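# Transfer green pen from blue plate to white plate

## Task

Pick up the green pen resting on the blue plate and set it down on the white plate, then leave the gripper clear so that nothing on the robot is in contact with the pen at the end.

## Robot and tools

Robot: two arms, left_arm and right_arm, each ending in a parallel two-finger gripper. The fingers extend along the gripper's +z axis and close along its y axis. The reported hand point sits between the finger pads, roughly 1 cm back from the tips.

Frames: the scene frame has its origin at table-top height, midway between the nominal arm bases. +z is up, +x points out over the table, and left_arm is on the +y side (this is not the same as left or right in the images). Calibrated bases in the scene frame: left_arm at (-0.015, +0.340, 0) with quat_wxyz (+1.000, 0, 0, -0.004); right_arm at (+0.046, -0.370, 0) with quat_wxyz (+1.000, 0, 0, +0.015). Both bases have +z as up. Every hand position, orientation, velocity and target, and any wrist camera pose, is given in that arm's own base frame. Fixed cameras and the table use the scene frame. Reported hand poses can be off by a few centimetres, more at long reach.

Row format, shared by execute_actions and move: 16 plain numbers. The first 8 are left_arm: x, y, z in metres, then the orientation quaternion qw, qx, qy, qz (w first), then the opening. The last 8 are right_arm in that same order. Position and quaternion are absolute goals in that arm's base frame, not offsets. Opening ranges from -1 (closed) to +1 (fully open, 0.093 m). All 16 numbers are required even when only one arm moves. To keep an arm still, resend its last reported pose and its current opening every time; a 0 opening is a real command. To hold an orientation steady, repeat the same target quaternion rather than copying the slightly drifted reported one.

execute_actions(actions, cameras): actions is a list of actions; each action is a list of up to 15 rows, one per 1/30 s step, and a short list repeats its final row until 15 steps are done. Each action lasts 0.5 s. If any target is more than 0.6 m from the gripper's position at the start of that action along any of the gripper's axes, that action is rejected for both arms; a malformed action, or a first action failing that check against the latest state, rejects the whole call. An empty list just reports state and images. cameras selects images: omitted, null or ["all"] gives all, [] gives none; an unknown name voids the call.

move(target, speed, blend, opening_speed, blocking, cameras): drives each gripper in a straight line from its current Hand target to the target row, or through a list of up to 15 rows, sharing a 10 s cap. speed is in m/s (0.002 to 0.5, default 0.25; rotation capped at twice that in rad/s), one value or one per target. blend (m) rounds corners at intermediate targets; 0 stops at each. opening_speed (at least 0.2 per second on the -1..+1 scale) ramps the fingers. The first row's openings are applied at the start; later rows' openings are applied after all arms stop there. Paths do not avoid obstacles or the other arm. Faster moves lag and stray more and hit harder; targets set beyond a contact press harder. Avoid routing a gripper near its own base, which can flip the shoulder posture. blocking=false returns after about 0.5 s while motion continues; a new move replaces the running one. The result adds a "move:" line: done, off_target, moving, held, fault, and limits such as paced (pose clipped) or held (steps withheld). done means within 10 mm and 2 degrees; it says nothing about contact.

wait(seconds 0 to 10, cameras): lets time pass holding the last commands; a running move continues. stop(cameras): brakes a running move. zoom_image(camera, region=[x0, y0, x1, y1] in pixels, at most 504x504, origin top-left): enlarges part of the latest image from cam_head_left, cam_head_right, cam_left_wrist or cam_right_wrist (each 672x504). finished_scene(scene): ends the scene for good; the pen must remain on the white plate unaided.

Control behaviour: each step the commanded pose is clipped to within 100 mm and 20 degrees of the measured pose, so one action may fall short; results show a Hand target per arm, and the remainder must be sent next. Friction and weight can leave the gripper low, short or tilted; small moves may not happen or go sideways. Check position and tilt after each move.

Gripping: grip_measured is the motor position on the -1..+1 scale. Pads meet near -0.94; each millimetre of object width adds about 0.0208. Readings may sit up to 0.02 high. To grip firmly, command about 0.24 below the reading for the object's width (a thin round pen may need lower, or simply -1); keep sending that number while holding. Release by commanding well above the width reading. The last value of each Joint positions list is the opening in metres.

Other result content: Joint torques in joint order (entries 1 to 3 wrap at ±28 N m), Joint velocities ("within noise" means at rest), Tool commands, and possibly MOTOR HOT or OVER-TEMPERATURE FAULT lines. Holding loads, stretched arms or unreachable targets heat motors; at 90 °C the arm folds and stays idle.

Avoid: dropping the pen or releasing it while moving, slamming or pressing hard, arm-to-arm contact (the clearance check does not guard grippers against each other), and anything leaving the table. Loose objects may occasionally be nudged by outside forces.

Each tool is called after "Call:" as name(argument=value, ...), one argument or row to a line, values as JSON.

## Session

Call:
execute_actions(
  actions=[],
)

Call:
zoom_image(
  camera="cam_head_right",
  region=[120, 160, 540, 430],
)

Scene clock: 0.00 s.
left_arm: end_effector_position=(+0.4094, -0.1553, +0.2796) grip_measured=+1.000 end_effector_quat_wxyz=(+0.279, +0.476, +0.794, -0.253) | right_arm: end_effector_position=(+0.3157, -0.1342, +0.3667) grip_measured=+1.000 end_effector_quat_wxyz=(+0.631, +0.105, +0.685, -0.348)
Joint positions: left_arm=[-0.113 1.983 2.211 -1.429 0.696 0.832 0.093] | right_arm=[-0.17 0.925 0.815 0.154 0.486 -0.372 0.093]
Joint velocities: within noise
Joint torques (N m): no reading
Motor temperatures (°C): left_arm=[26 27 28 29 26 28 26] | right_arm=[27 28 25 26 26 27 27]
Heat: left arm: 29 °C; right arm: 28 °C.
Hand target: left_arm +0.4084, -0.1550, +0.2835; +0.283, +0.477, +0.793, -0.251 | right_arm +0.3149, -0.1341, +0.3704; +0.633, +0.106, +0.683, -0.348
Tool commands: left_gripper/opening=+1.0 right_gripper/opening=+1.0

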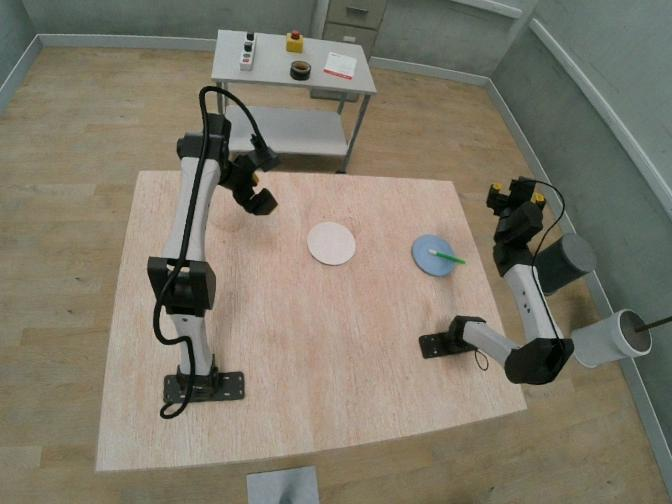

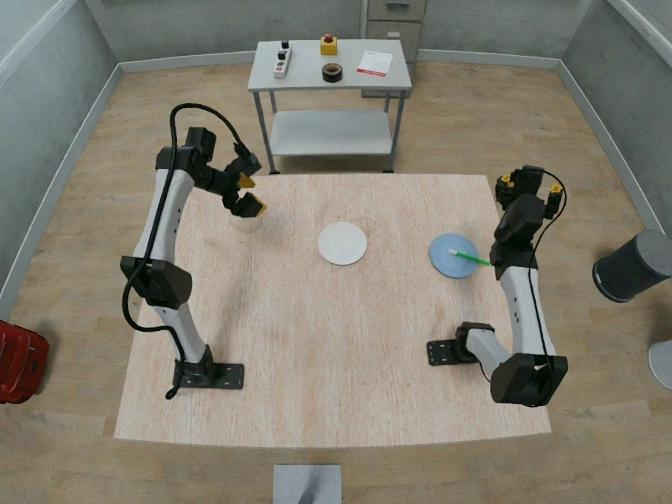

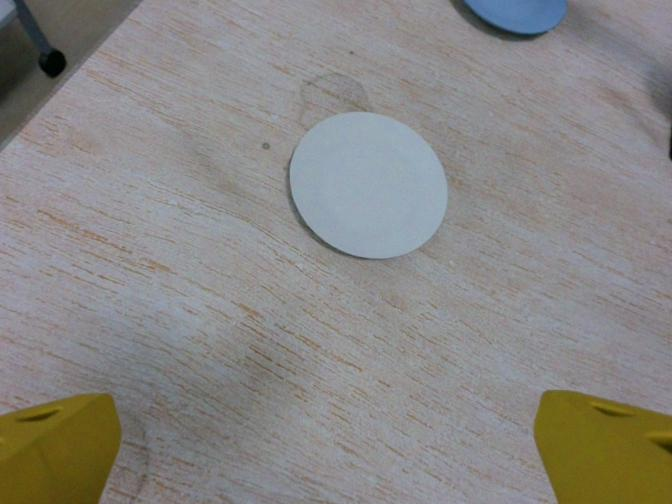

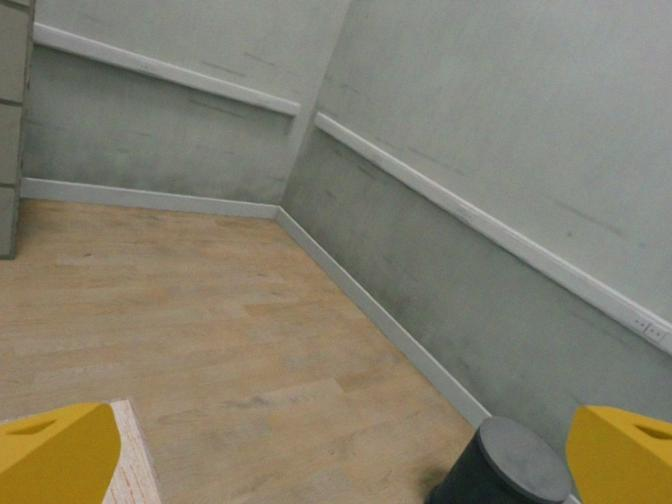

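Scaled by 1.200.

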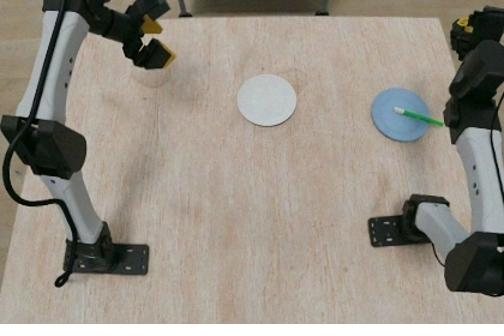

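Call:
move(
  target=[0.36,0.05,0.25,0,0,1,0,1,0.294,-0.099,0.12,0,-0.552,0.834,0,0.3],
)

Call:
zoom_image(
  camera="cam_head_right",
  region=[400, 200, 540, 305],
)

Scene clock: 15.13 s.
left_arm: end_effector_position=(+0.3748, +0.0453, +0.2494) grip_measured=+1.000 end_effector_quat_wxyz=(+0.133, +0.015, +0.991, +0.007) | right_arm: end_effector_position=(+0.2901, -0.0962, +0.1168) grip_measured=+0.302 end_effector_quat_wxyz=(+0.008, -0.546, +0.838, +0.004)
Joint positions: left_arm=[0.131 1.835 2.068 -1.536 0.024 0.158 0.093] | right_arm=[-0.33 1.696 1.391 -1.262 -0.018 -1.484 0.06]
Joint velocities: within noise
Joint torques (N m): left_arm=[0.62 -9.61 4.53 0.83 -0.15 -0.12] | right_arm=[0.58 -6.27 8.12 0.06 0.02 -0.03]
Motor temperatures (°C): left_arm=[26 32 29 30 26 28 26] | right_arm=[27 28 27 29 26 27 27]
Heat: left arm: 32 °C; right arm: 29 °C.
Hand target: left_arm +0.3600, +0.0488, +0.2502; +0.119, +0.004, +0.993, +0.013 | right_arm +0.2928, -0.0988, +0.1217; +0.002, -0.552, +0.834, -0.002
Off the commanded pose: left_arm 0.015 m, 15 deg | right_arm 0.006 m, 1 deg.
joint sent to its limit (left arm) — joint 4 (wrist pitch), lower limit. The joint targets are off in orientation, not in position.
move: off_target (left_arm)

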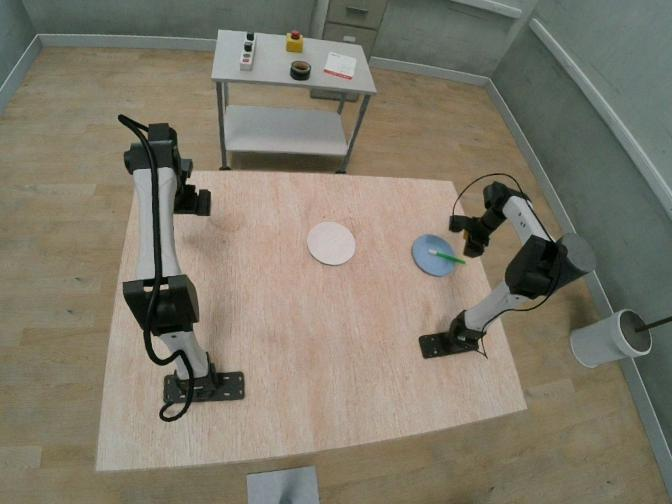

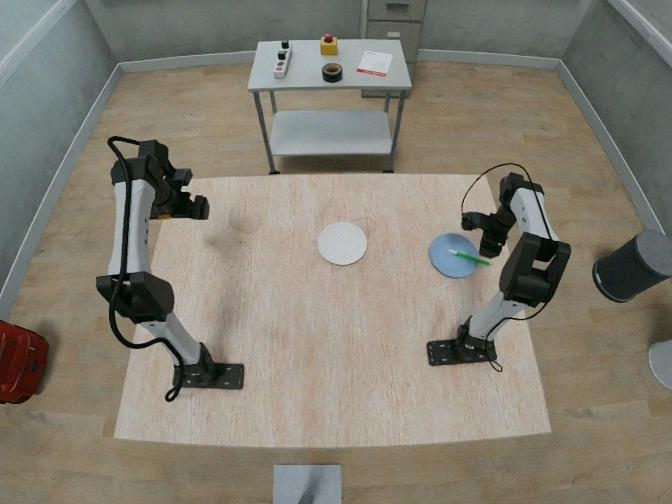

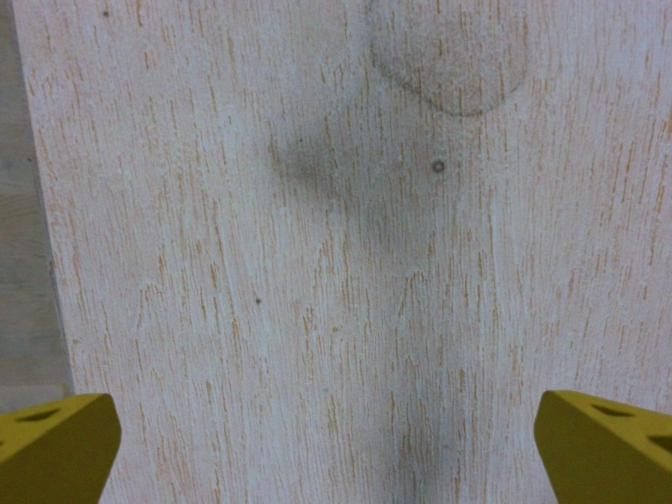

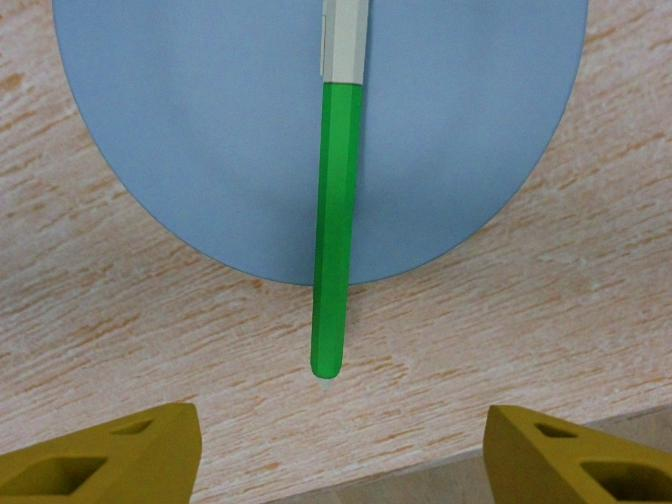

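Scaled by 3.600.

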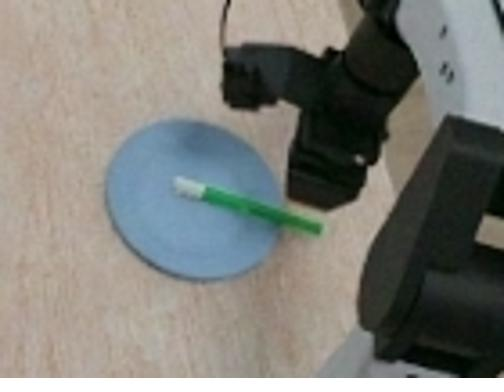

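Call:
move(
  target=[0.36,0.05,0.25,0,0,1,0,1,0.293,-0.084,0.05,0,-0.53,0.848,0,0.3],
)

Call:
zoom_image(
  camera="cam_head_right",
  region=[400, 200, 540, 305],
)

Scene clock: 24.60 s.
left_arm: end_effector_position=(+0.3748, +0.0453, +0.2494) grip_measured=+1.000 end_effector_quat_wxyz=(+0.133, +0.011, +0.991, +0.007) | right_arm: end_effector_position=(+0.2949, -0.0829, +0.0575) grip_measured=+0.302 end_effector_quat_wxyz=(+0.010, -0.537, +0.844, +0.003)
Joint positions: left_arm=[0.131 1.835 2.068 -1.536 0.024 0.151 0.093] | right_arm=[-0.284 1.735 1.197 -1.025 -0.018 -1.417 0.06]
Joint velocities: within noise
Joint torques (N m): left_arm=[0.65 -9.39 4.64 0.84 -0.15 -0.12] | right_arm=[0.57 -6.56 3.74 0.56 0.02 0.2]
Motor temperatures (°C): left_arm=[26 34 29 30 26 28 26] | right_arm=[27 30 29 28 26 27 27]
Heat: left arm: 34 °C; right arm: 30 °C.
Hand target: left_arm +0.3606, +0.0489, +0.2495; +0.118, +0.000, +0.993, +0.012 | right_arm +0.2929, -0.0839, +0.0503; +0.000, -0.534, +0.845, +0.000
Off the commanded pose: left_arm 0.015 m, 15 deg | right_arm 0.008 m, 1 deg.
joint sent to its limit (left arm) — joint 4 (wrist pitch), lower limit. The joint targets are off in orientation, not in position.
move: off_target (left_arm)

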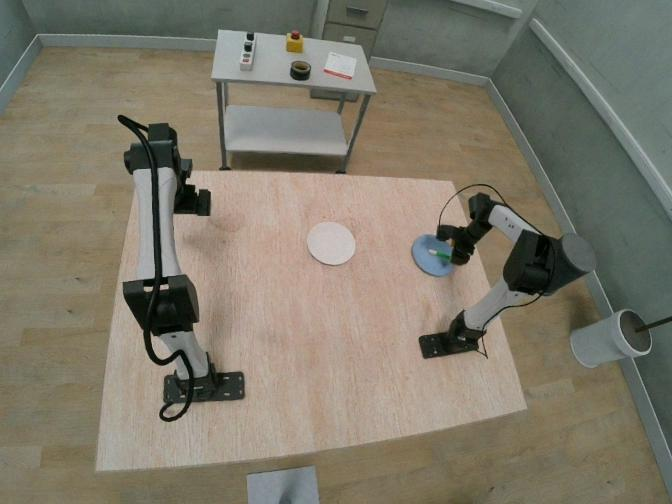

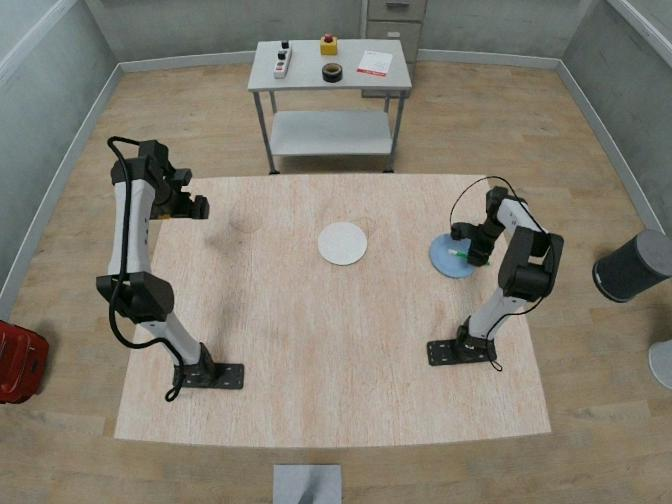

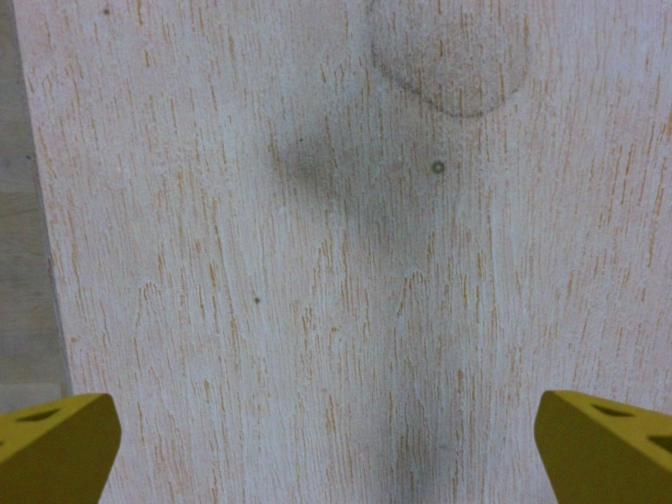

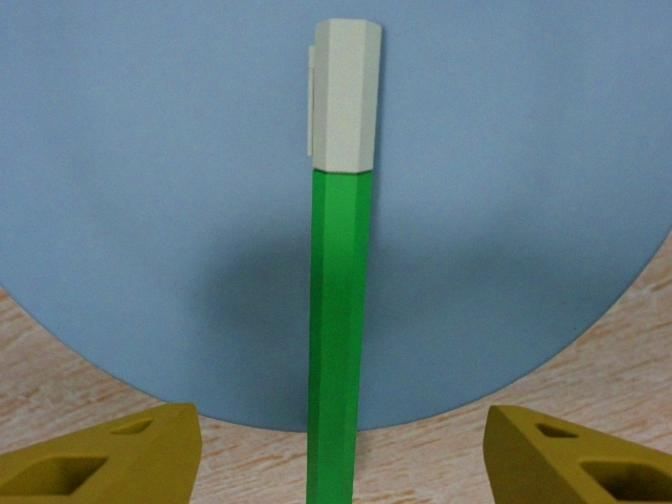

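Scaled by 3.600.

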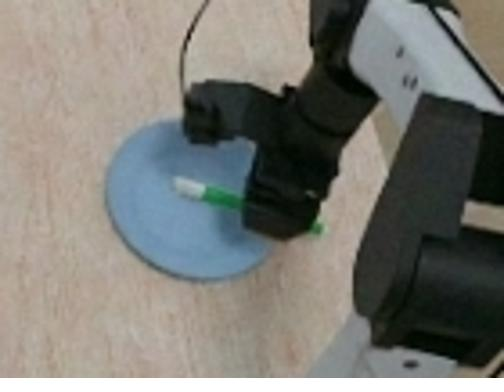

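Call:
move(
  target=[0.3748,0.0453,0.2494,0.133,0.011,0.991,0.007,1,0.288,-0.083,0.017,0,-0.53,0.848,0,0.3],
  speed=0.08,
  cameras=["cam_right_wrist"],
)

Scene clock: 29.80 s.
left_arm: end_effector_position=(+0.3744, +0.0453, +0.2493) grip_measured=+1.000 end_effector_quat_wxyz=(+0.133, +0.011, +0.991, +0.007) | right_arm: end_effector_position=(+0.2915, -0.0822, +0.0280) grip_measured=+0.302 end_effector_quat_wxyz=(+0.011, -0.533, +0.846, +0.000)
Joint positions: left_arm=[0.131 1.835 2.068 -1.538 0.024 0.151 0.093] | right_arm=[-0.284 1.757 1.098 -0.897 -0.017 -1.409 0.06]
Joint velocities: within noise
Joint torques (N m): left_arm=[-0.1 -7.32 6.99 1.14 0.03 0.02] | right_arm=[0.44 -5.67 3.14 0.66 0.01 0.21]
Motor temperatures (°C): left_arm=[26 36 29 30 26 28 26] | right_arm=[27 30 28 28 26 27 27]
Heat: left arm: 36 °C; right arm: 30 °C.
Hand target: left_arm +0.3745, +0.0453, +0.2493; +0.132, +0.011, +0.991, +0.007 | right_arm +0.2875, -0.0828, +0.0174; +0.000, -0.530, +0.848, +0.001
Off the commanded pose: left_arm 0.000 m, 0 deg | right_arm 0.012 m, 1 deg.
move: off_target (right_arm)
Images, in order (width x height): cam_right_wrist 672x504.

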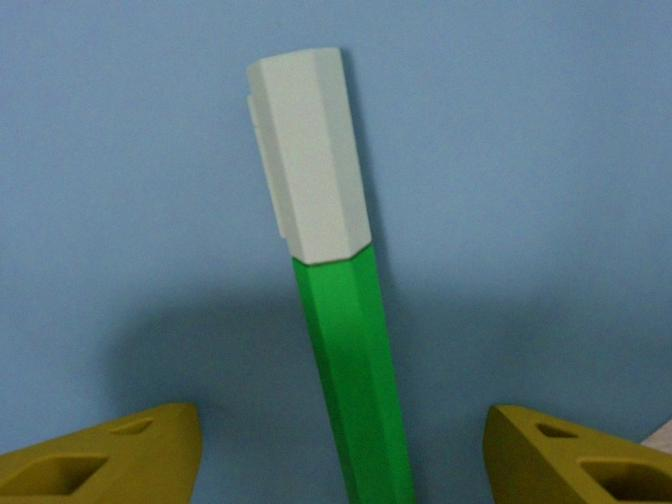

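Call:
move(
  target=[
    [0.3744,0.0453,0.2493,0.133,0.011,0.991,0.007,1,0.294,-0.086,0.014,0,-0.58,0.815,0,0.3],
    [0.3744,0.0453,0.2493,0.133,0.011,0.991,0.007,1,0.294,-0.086,0.014,0,-0.58,0.815,0,-1],
  ],
  speed=0.08,
  opening_speed=1.2,
  cameras=["cam_right_wrist"],
)

Call:
move(
  target=[0.3744,0.0453,0.2493,0.133,0.011,0.991,0.007,1,0.295,-0.07,0.13,0,-0.58,0.815,0,-1],
  speed=0.15,
)

Scene clock: 39.20 s.
left_arm: end_effector_position=(+0.3744, +0.0453, +0.2493) grip_measured=+1.000 end_effector_quat_wxyz=(+0.133, +0.011, +0.991, +0.007) | right_arm: end_effector_position=(+0.3009, -0.0862, +0.0238) grip_measured=-0.854 end_effector_quat_wxyz=(+0.018, -0.576, +0.817, -0.015)
Joint positions: left_arm=[0.131 1.835 2.068 -1.538 0.024 0.151 0.093] | right_arm=[-0.284 1.773 1.098 -0.85 -0.009 -1.512 0.004]
Joint velocities: within noise
Joint torques (N m): left_arm=[-0.09 -7.5 6.72 1.17 0.03 0.02] | right_arm=[0.16 -4.67 4.94 0.26 -0.05 -0.02]
Motor temperatures (°C): left_arm=[26 36 30 30 26 28 26] | right_arm=[27 30 28 27 26 27 27]
Heat: left arm: 36 °C; right arm: 30 °C.
Hand target: left_arm +0.3744, +0.0453, +0.2493; +0.133, +0.011, +0.991, +0.007 | right_arm +0.2938, -0.0861, +0.0145; +0.000, -0.580, +0.815, +0.000
Off the commanded pose: left_arm 0.000 m, 0 deg | right_arm 0.012 m, 3 deg.
move: off_target (right_arm); target 2's new opening was sent with right_arm's hand 0.011 m and 2 deg from that target
Images, in order (width x height): cam_right_wrist 672x504.

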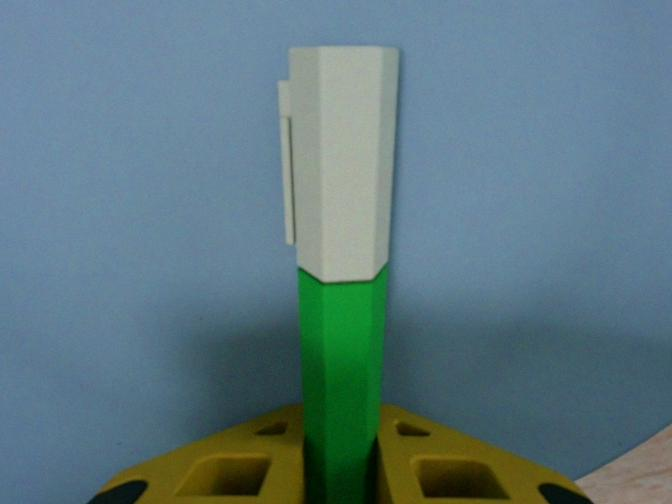

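Scene clock: 41.13 s.
left_arm: end_effector_position=(+0.3744, +0.0453, +0.2493) grip_measured=+1.000 end_effector_quat_wxyz=(+0.133, +0.011, +0.991, +0.007) | right_arm: end_effector_position=(+0.2921, -0.0696, +0.1178) grip_measured=-0.863 end_effector_quat_wxyz=(-0.005, -0.582, +0.813, +0.013)
Joint positions: left_arm=[0.131 1.835 2.068 -1.538 0.024 0.151 0.093] | right_arm=[-0.239 1.704 1.404 -1.298 -0.009 -1.481 0.004]
Joint velocities: within noise
Joint torques (N m): left_arm=[-0.09 -7.49 6.72 1.17 0.03 0.02] | right_arm=[0.62 -8.91 7.86 -0.03 -0.08 0.2]
Motor temperatures (°C): left_arm=[26 36 30 30 26 28 26] | right_arm=[27 31 28 27 26 27 27]
Heat: left arm: 36 °C; right arm: 31 °C.
Hand target: left_arm +0.3744, +0.0453, +0.2493; +0.133, +0.011, +0.991, +0.007 | right_arm +0.2948, -0.0701, +0.1299; +0.000, -0.580, +0.815, +0.000
Off the commanded pose: left_arm 0.000 m, 0 deg | right_arm 0.013 m, 2 deg.
move: off_target (right_arm)

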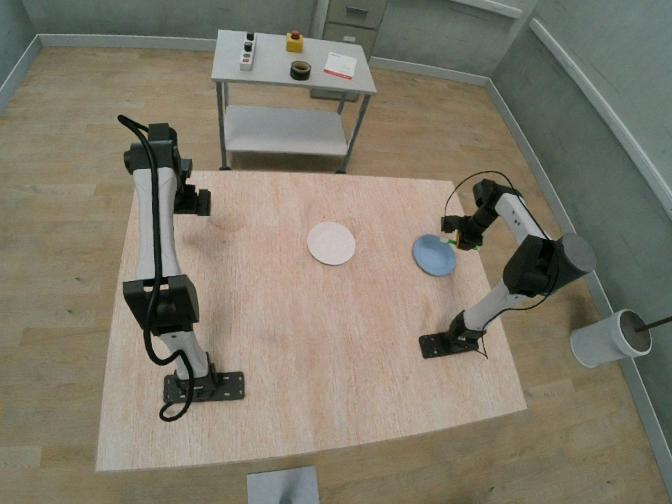

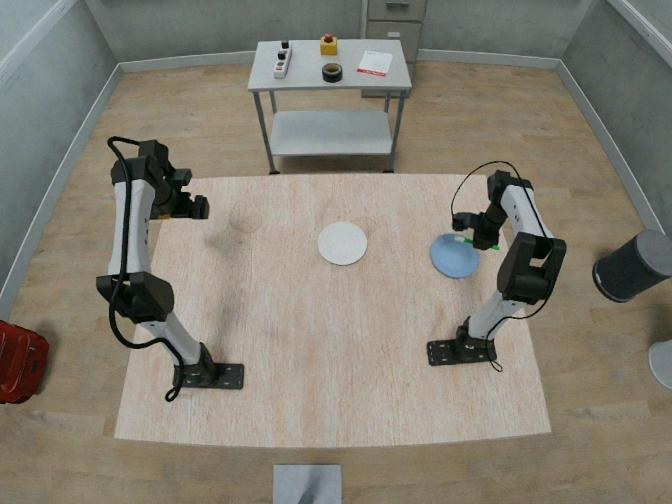

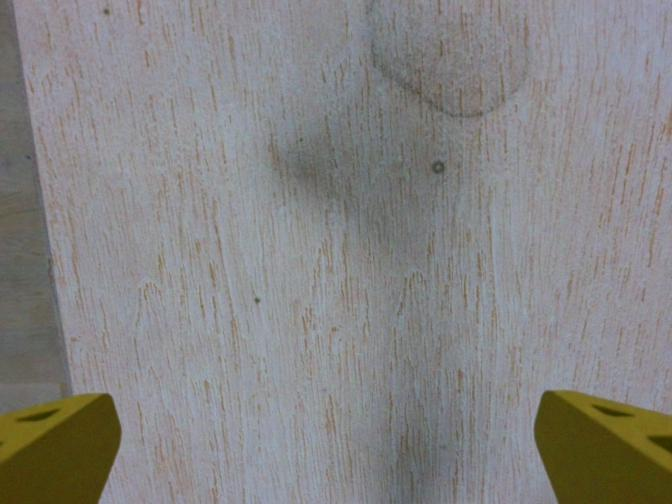

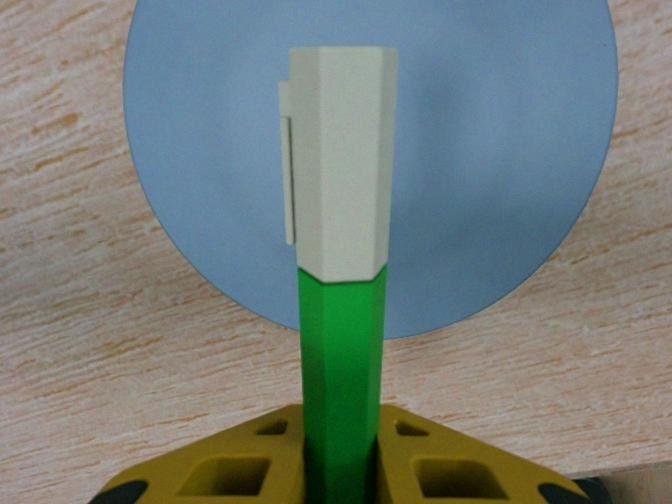

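Call:
move(
  target=[0.3744,0.0453,0.2493,0.133,0.011,0.991,0.007,1,0.358,0.32,0.12,0,-0.342,0.94,0,-1],
)

Call:
zoom_image(
  camera="cam_head_right",
  region=[280, 190, 420, 295],
)

Scene clock: 49.77 s.
left_arm: end_effector_position=(+0.3744, +0.0453, +0.2493) grip_measured=+1.000 end_effector_quat_wxyz=(+0.133, +0.011, +0.991, +0.007) | right_arm: end_effector_position=(+0.3549, +0.3236, +0.1189) grip_measured=-0.864 end_effector_quat_wxyz=(+0.033, -0.350, +0.936, +0.022)
Joint positions: left_arm=[0.131 1.835 2.068 -1.538 0.024 0.151 0.093] | right_arm=[0.733 2.438 2.505 -1.561 -0.017 0.019 0.004]
Joint velocities: within noise
Joint torques (N m): left_arm=[-0.09 -7.49 6.72 1.17 0.03 0.02] | right_arm=[-0.2 -11.84 8.03 0.3 0.04 0.21]
Motor temperatures (°C): left_arm=[26 37 31 31 26 28 26] | right_arm=[27 32 29 27 26 27 27]
Heat: left arm: 37 °C; right arm: 32 °C.
Hand target: left_arm +0.3744, +0.0453, +0.2493; +0.133, +0.011, +0.991, +0.007 | right_arm +0.3576, +0.3200, +0.1195; +0.031, -0.342, +0.939, +0.015
Off the commanded pose: left_arm 0.000 m, 0 deg | right_arm 0.005 m, 5 deg.
joint sent to its limit (right arm) — joint 4 (wrist pitch), lower limit. The joint targets are off in orientation, not in position.
move: off_target (right_arm)

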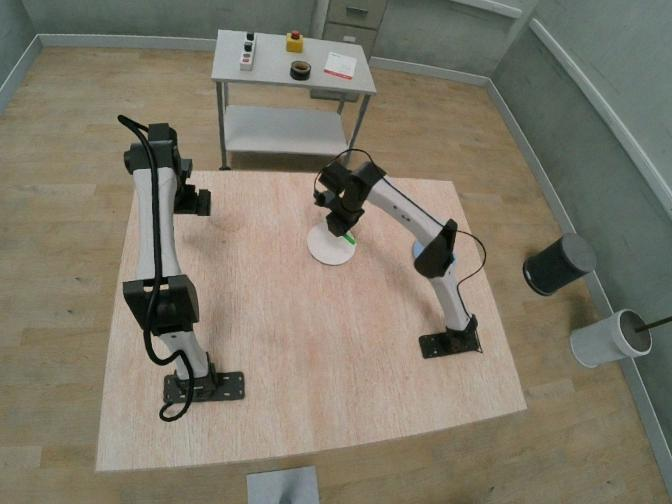

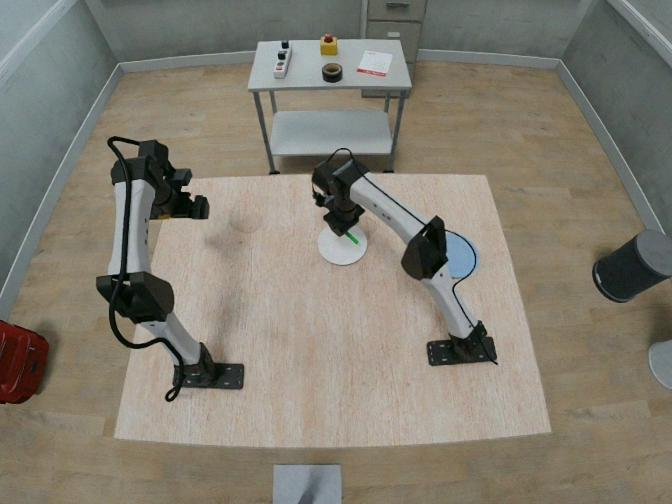

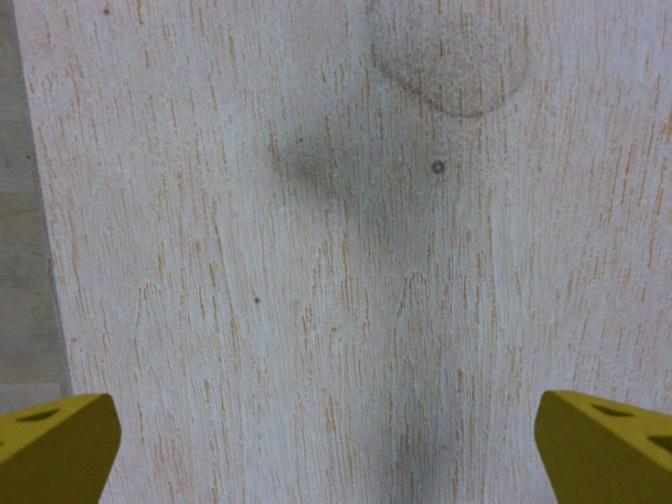

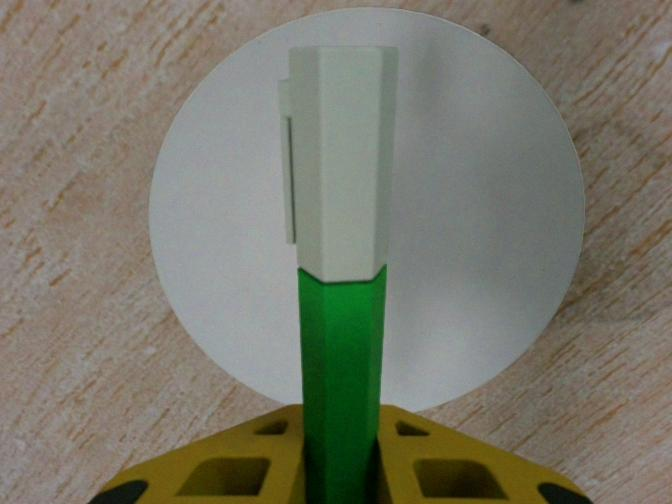

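Scaled by 3.600.

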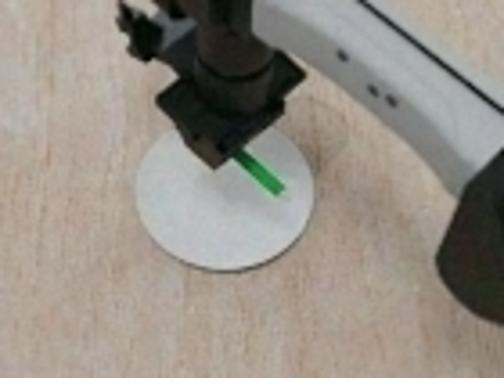

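Call:
move(
  target=[
    [0.3744,0.0453,0.2493,0.133,0.011,0.991,0.007,1,0.358,0.32,0.06,0,-0.342,0.94,0,-1],
    [0.3744,0.0453,0.2493,0.133,0.011,0.991,0.007,1,0.355,0.32,0.024,0,-0.342,0.94,0,-1],
  ],
  speed=[0.15,0.06],
  blend=0.01,
)

Call:
zoom_image(
  camera="cam_head_right",
  region=[280, 190, 420, 295],
)

Scene clock: 56.73 s.
left_arm: end_effector_position=(+0.3744, +0.0453, +0.2493) grip_measured=+1.000 end_effector_quat_wxyz=(+0.133, +0.011, +0.991, +0.007) | right_arm: end_effector_position=(+0.3532, +0.3220, +0.0304) grip_measured=-0.864 end_effector_quat_wxyz=(-0.003, -0.347, +0.938, +0.008)
Joint positions: left_arm=[0.131 1.835 2.068 -1.538 0.024 0.151 0.093] | right_arm=[0.733 2.465 2.2 -1.307 -0.017 0.025 0.004]
Joint velocities: within noise
Joint torques (N m): left_arm=[-0.08 -7.5 6.72 1.17 0.03 0.02] | right_arm=[0.23 -13.48 3.82 0.63 0.09 0.2]
Motor temperatures (°C): left_arm=[26 37 31 31 26 28 26] | right_arm=[27 35 29 27 26 27 28]
Heat: left arm: 37 °C; right arm: 35 °C.
Hand target: left_arm +0.3744, +0.0453, +0.2493; +0.133, +0.011, +0.991, +0.007 | right_arm +0.3549, +0.3199, +0.0242; -0.001, -0.342, +0.940, +0.000
Off the commanded pose: left_arm 0.000 m, 0 deg | right_arm 0.007 m, 1 deg.
move: done

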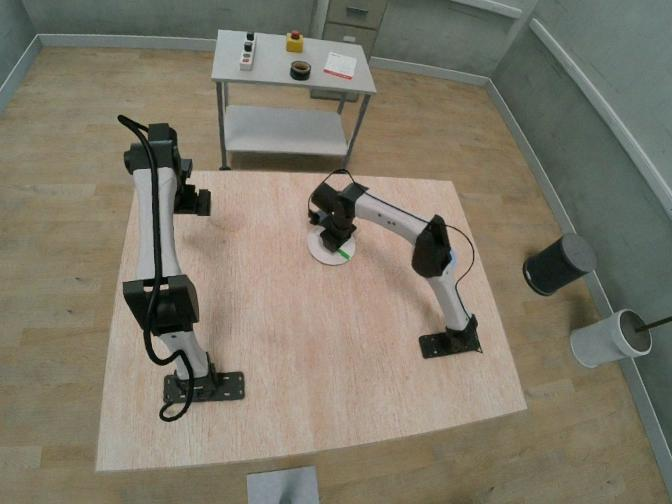

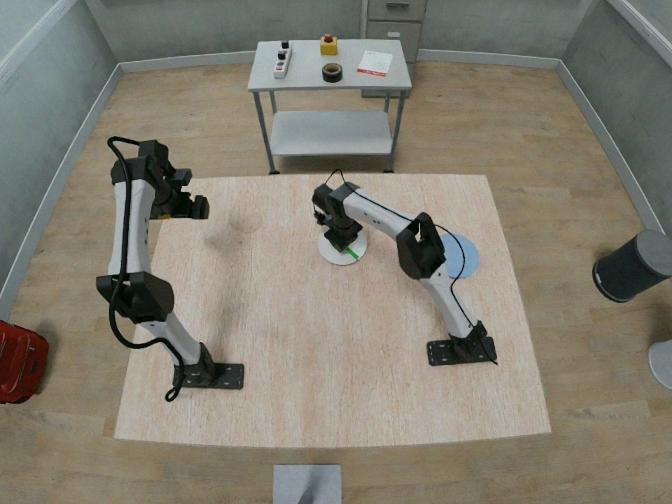

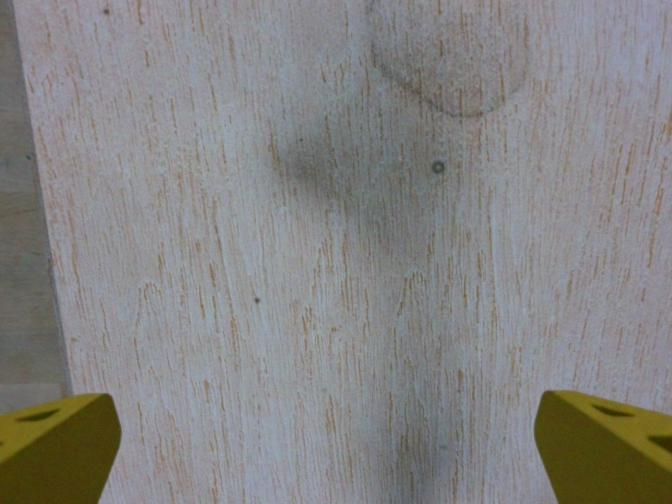

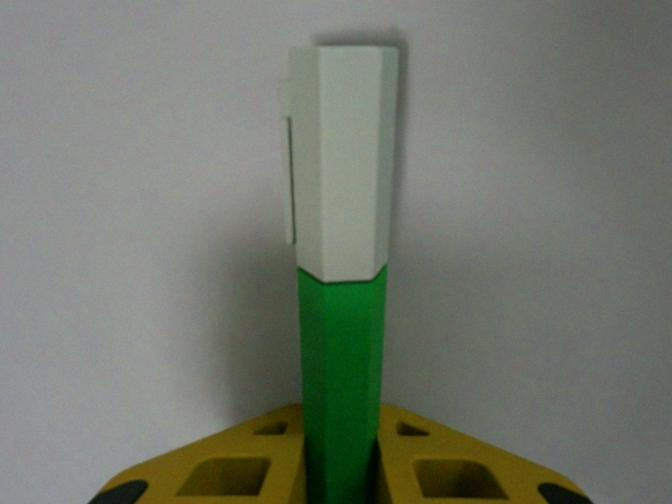

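Scaled by 3.600.

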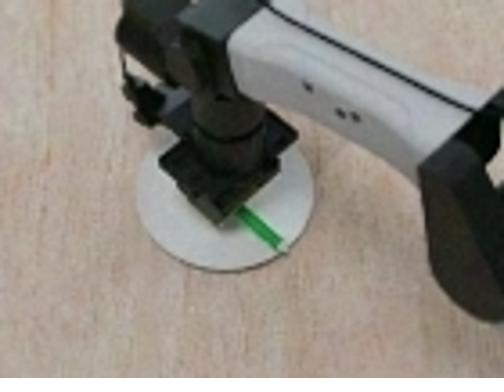

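Call:
move(
  target=[
    [0.3744,0.0453,0.2493,0.133,0.011,0.991,0.007,1,0.371,0.332,0.030,0,-0.342,0.94,0,-1],
    [0.3744,0.0453,0.2493,0.133,0.011,0.991,0.007,1,0.371,0.332,0.015,0,-0.342,0.94,0,-1],
  ],
  speed=0.05,
  cameras=["cam_right_wrist","cam_head_right"],
)

Call:
zoom_image(
  camera="cam_head_right",
  region=[280, 190, 420, 295],
)

Scene clock: 64.97 s.
left_arm: end_effector_position=(+0.3744, +0.0453, +0.2493) grip_measured=+1.000 end_effector_quat_wxyz=(+0.133, +0.011, +0.991, +0.007) | right_arm: end_effector_position=(+0.3694, +0.3366, +0.0304) grip_measured=-0.864 end_effector_quat_wxyz=(+0.009, -0.346, +0.938, +0.013)
Joint positions: left_arm=[0.131 1.835 2.068 -1.538 0.024 0.151 0.093] | right_arm=[0.733 2.566 2.387 -1.365 -0.017 0.027 0.004]
Joint velocities: within noise
Joint torques (N m): left_arm=[-0.09 -7.49 6.72 1.17 0.03 0.02] | right_arm=[-0.08 -11.6 4.97 0.54 0.09 0.16]
Motor temperatures (°C): left_arm=[26 37 31 31 26 28 26] | right_arm=[27 38 29 27 26 27 28]
Heat: left arm: 37 °C; right arm: 38 °C.
Hand target: left_arm +0.3744, +0.0453, +0.2493; +0.133, +0.011, +0.991, +0.007 | right_arm +0.3708, +0.3319, +0.0153; +0.000, -0.341, +0.940, +0.000
Off the commanded pose: left_arm 0.000 m, 0 deg | right_arm 0.016 m, 2 deg.
move: off_target (right_arm)
Images, in order (width x height): cam_head_right 672x504, cam_right_wrist 672x504.

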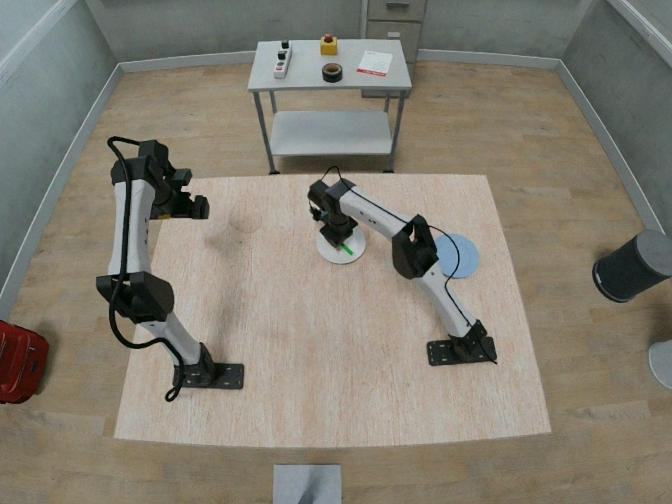

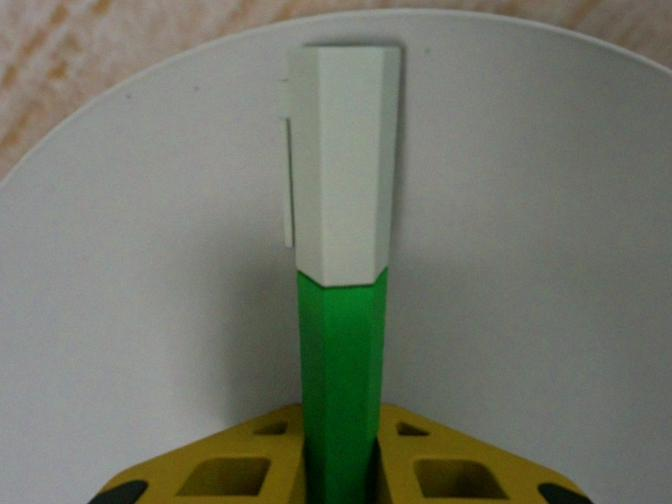

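Scaled by 3.600.

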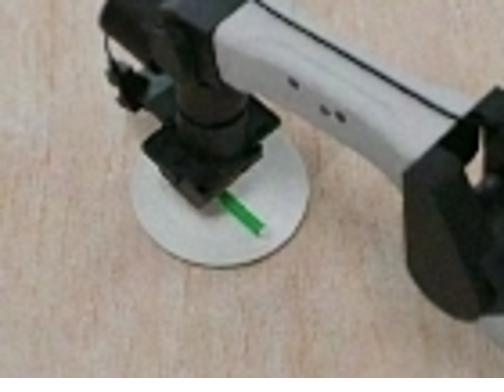

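Call:
move(
  target=[0.3744,0.0453,0.2493,0.133,0.011,0.991,0.007,1,0.370,0.333,0.018,0,-0.342,0.94,0,-0.3],
  opening_speed=0.6,
  cameras=["cam_right_wrist"],
)

Call:
move(
  target=[0.3744,0.0453,0.2493,0.133,0.011,0.991,0.007,1,0.362,0.331,0.13,0,-0.342,0.94,0,-0.3],
  speed=0.15,
  cameras=["cam_right_wrist","cam_head_right"],
)

Scene clock: 72.67 s.
left_arm: end_effector_position=(+0.3744, +0.0453, +0.2493) grip_measured=+1.000 end_effector_quat_wxyz=(+0.133, +0.011, +0.991, +0.007) | right_arm: end_effector_position=(+0.3692, +0.3365, +0.0295) grip_measured=-0.302 end_effector_quat_wxyz=(+0.008, -0.345, +0.938, +0.012)
Joint positions: left_arm=[0.131 1.835 2.068 -1.538 0.024 0.151 0.093] | right_arm=[0.733 2.568 2.387 -1.365 -0.017 0.028 0.031]
Joint velocities: within noise
Joint torques (N m): left_arm=[-0.09 -7.47 6.72 1.17 0.03 0.02] | right_arm=[0.16 -11.79 5.91 0.39 0.08 0.16]
Motor temperatures (°C): left_arm=[26 37 32 31 26 28 26] | right_arm=[27 40 29 27 26 27 28]
Heat: left arm: 37 °C; right arm: 40 °C.
Hand target: left_arm +0.3744, +0.0453, +0.2493; +0.133, +0.011, +0.991, +0.007 | right_arm +0.3698, +0.3329, +0.0183; +0.000, -0.341, +0.940, +0.000
Off the commanded pose: left_arm 0.000 m, 0 deg | right_arm 0.012 m, 2 deg.
move: off_target (right_arm)
Images, in order (width x height): cam_right_wrist 672x504.

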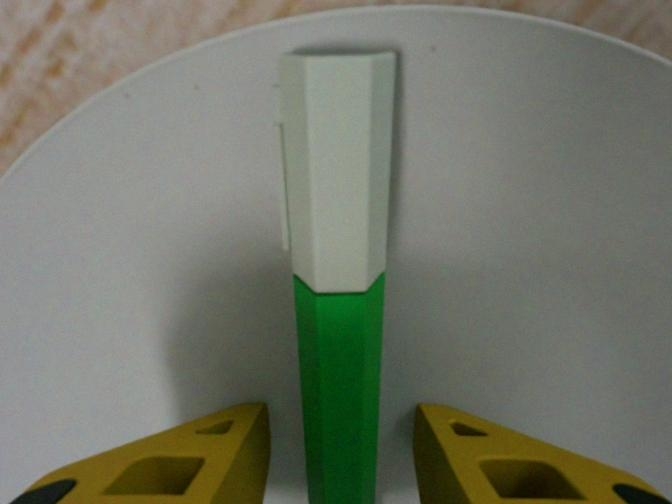

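Scene clock: 74.20 s.
left_arm: end_effector_position=(+0.3744, +0.0453, +0.2493) grip_measured=+1.000 end_effector_quat_wxyz=(+0.133, +0.011, +0.991, +0.007) | right_arm: end_effector_position=(+0.3667, +0.3341, +0.1181) grip_measured=-0.302 end_effector_quat_wxyz=(+0.052, -0.345, +0.937, +0.030)
Joint positions: left_arm=[0.131 1.835 2.068 -1.538 0.024 0.151 0.093] | right_arm=[0.733 2.493 2.6 -1.56 -0.017 0.028 0.031]
Joint velocities: within noise
Joint torques (N m): left_arm=[-0.09 -7.49 6.74 1.17 0.03 0.02] | right_arm=[0.77 -16.1 5.5 0.39 0.08 0.19]
Motor temperatures (°C): left_arm=[26 37 32 31 26 28 26] | right_arm=[27 41 29 27 26 27 28]
Heat: left arm: 37 °C; right arm: 41 °C.
Hand target: left_arm +0.3744, +0.0453, +0.2493; +0.133, +0.011, +0.991, +0.007 | right_arm +0.3617, +0.3306, +0.1293; +0.055, -0.343, +0.937, +0.023
Off the commanded pose: left_arm 0.000 m, 0 deg | right_arm 0.013 m, 7 deg.
joint sent to its limit (right arm) — joint 4 (wrist pitch), lower limit. The joint targets are off in orientation, not in position.
move: off_target (right_arm)
Images, in order (width x height): cam_head_right 672x504, cam_right_wrist 672x504.

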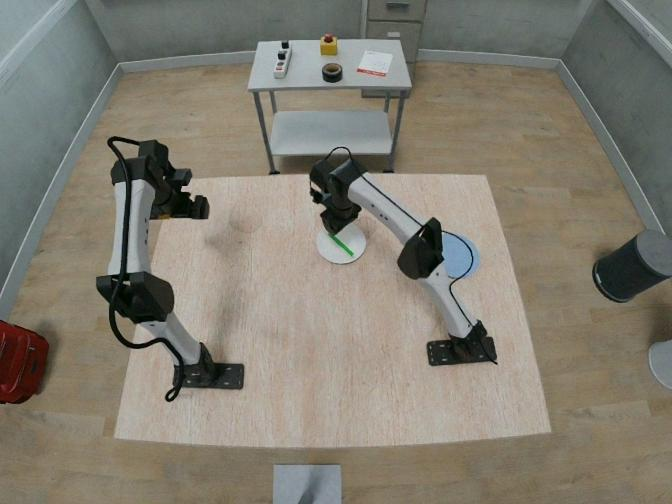

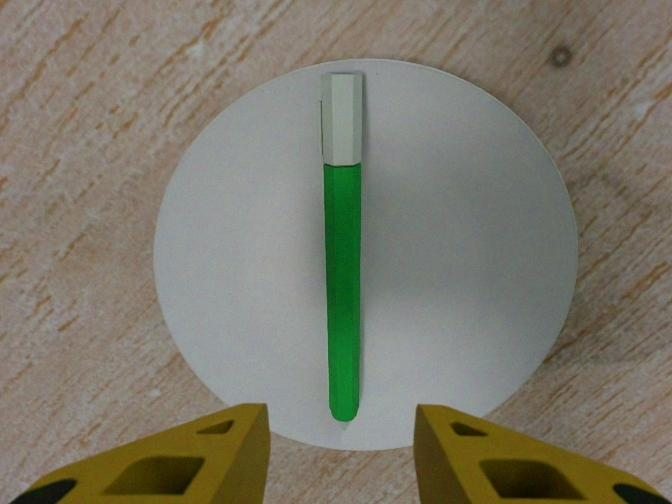

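Call:
finished_scene(
  scene=2,
)

The scene is finished: the task was done.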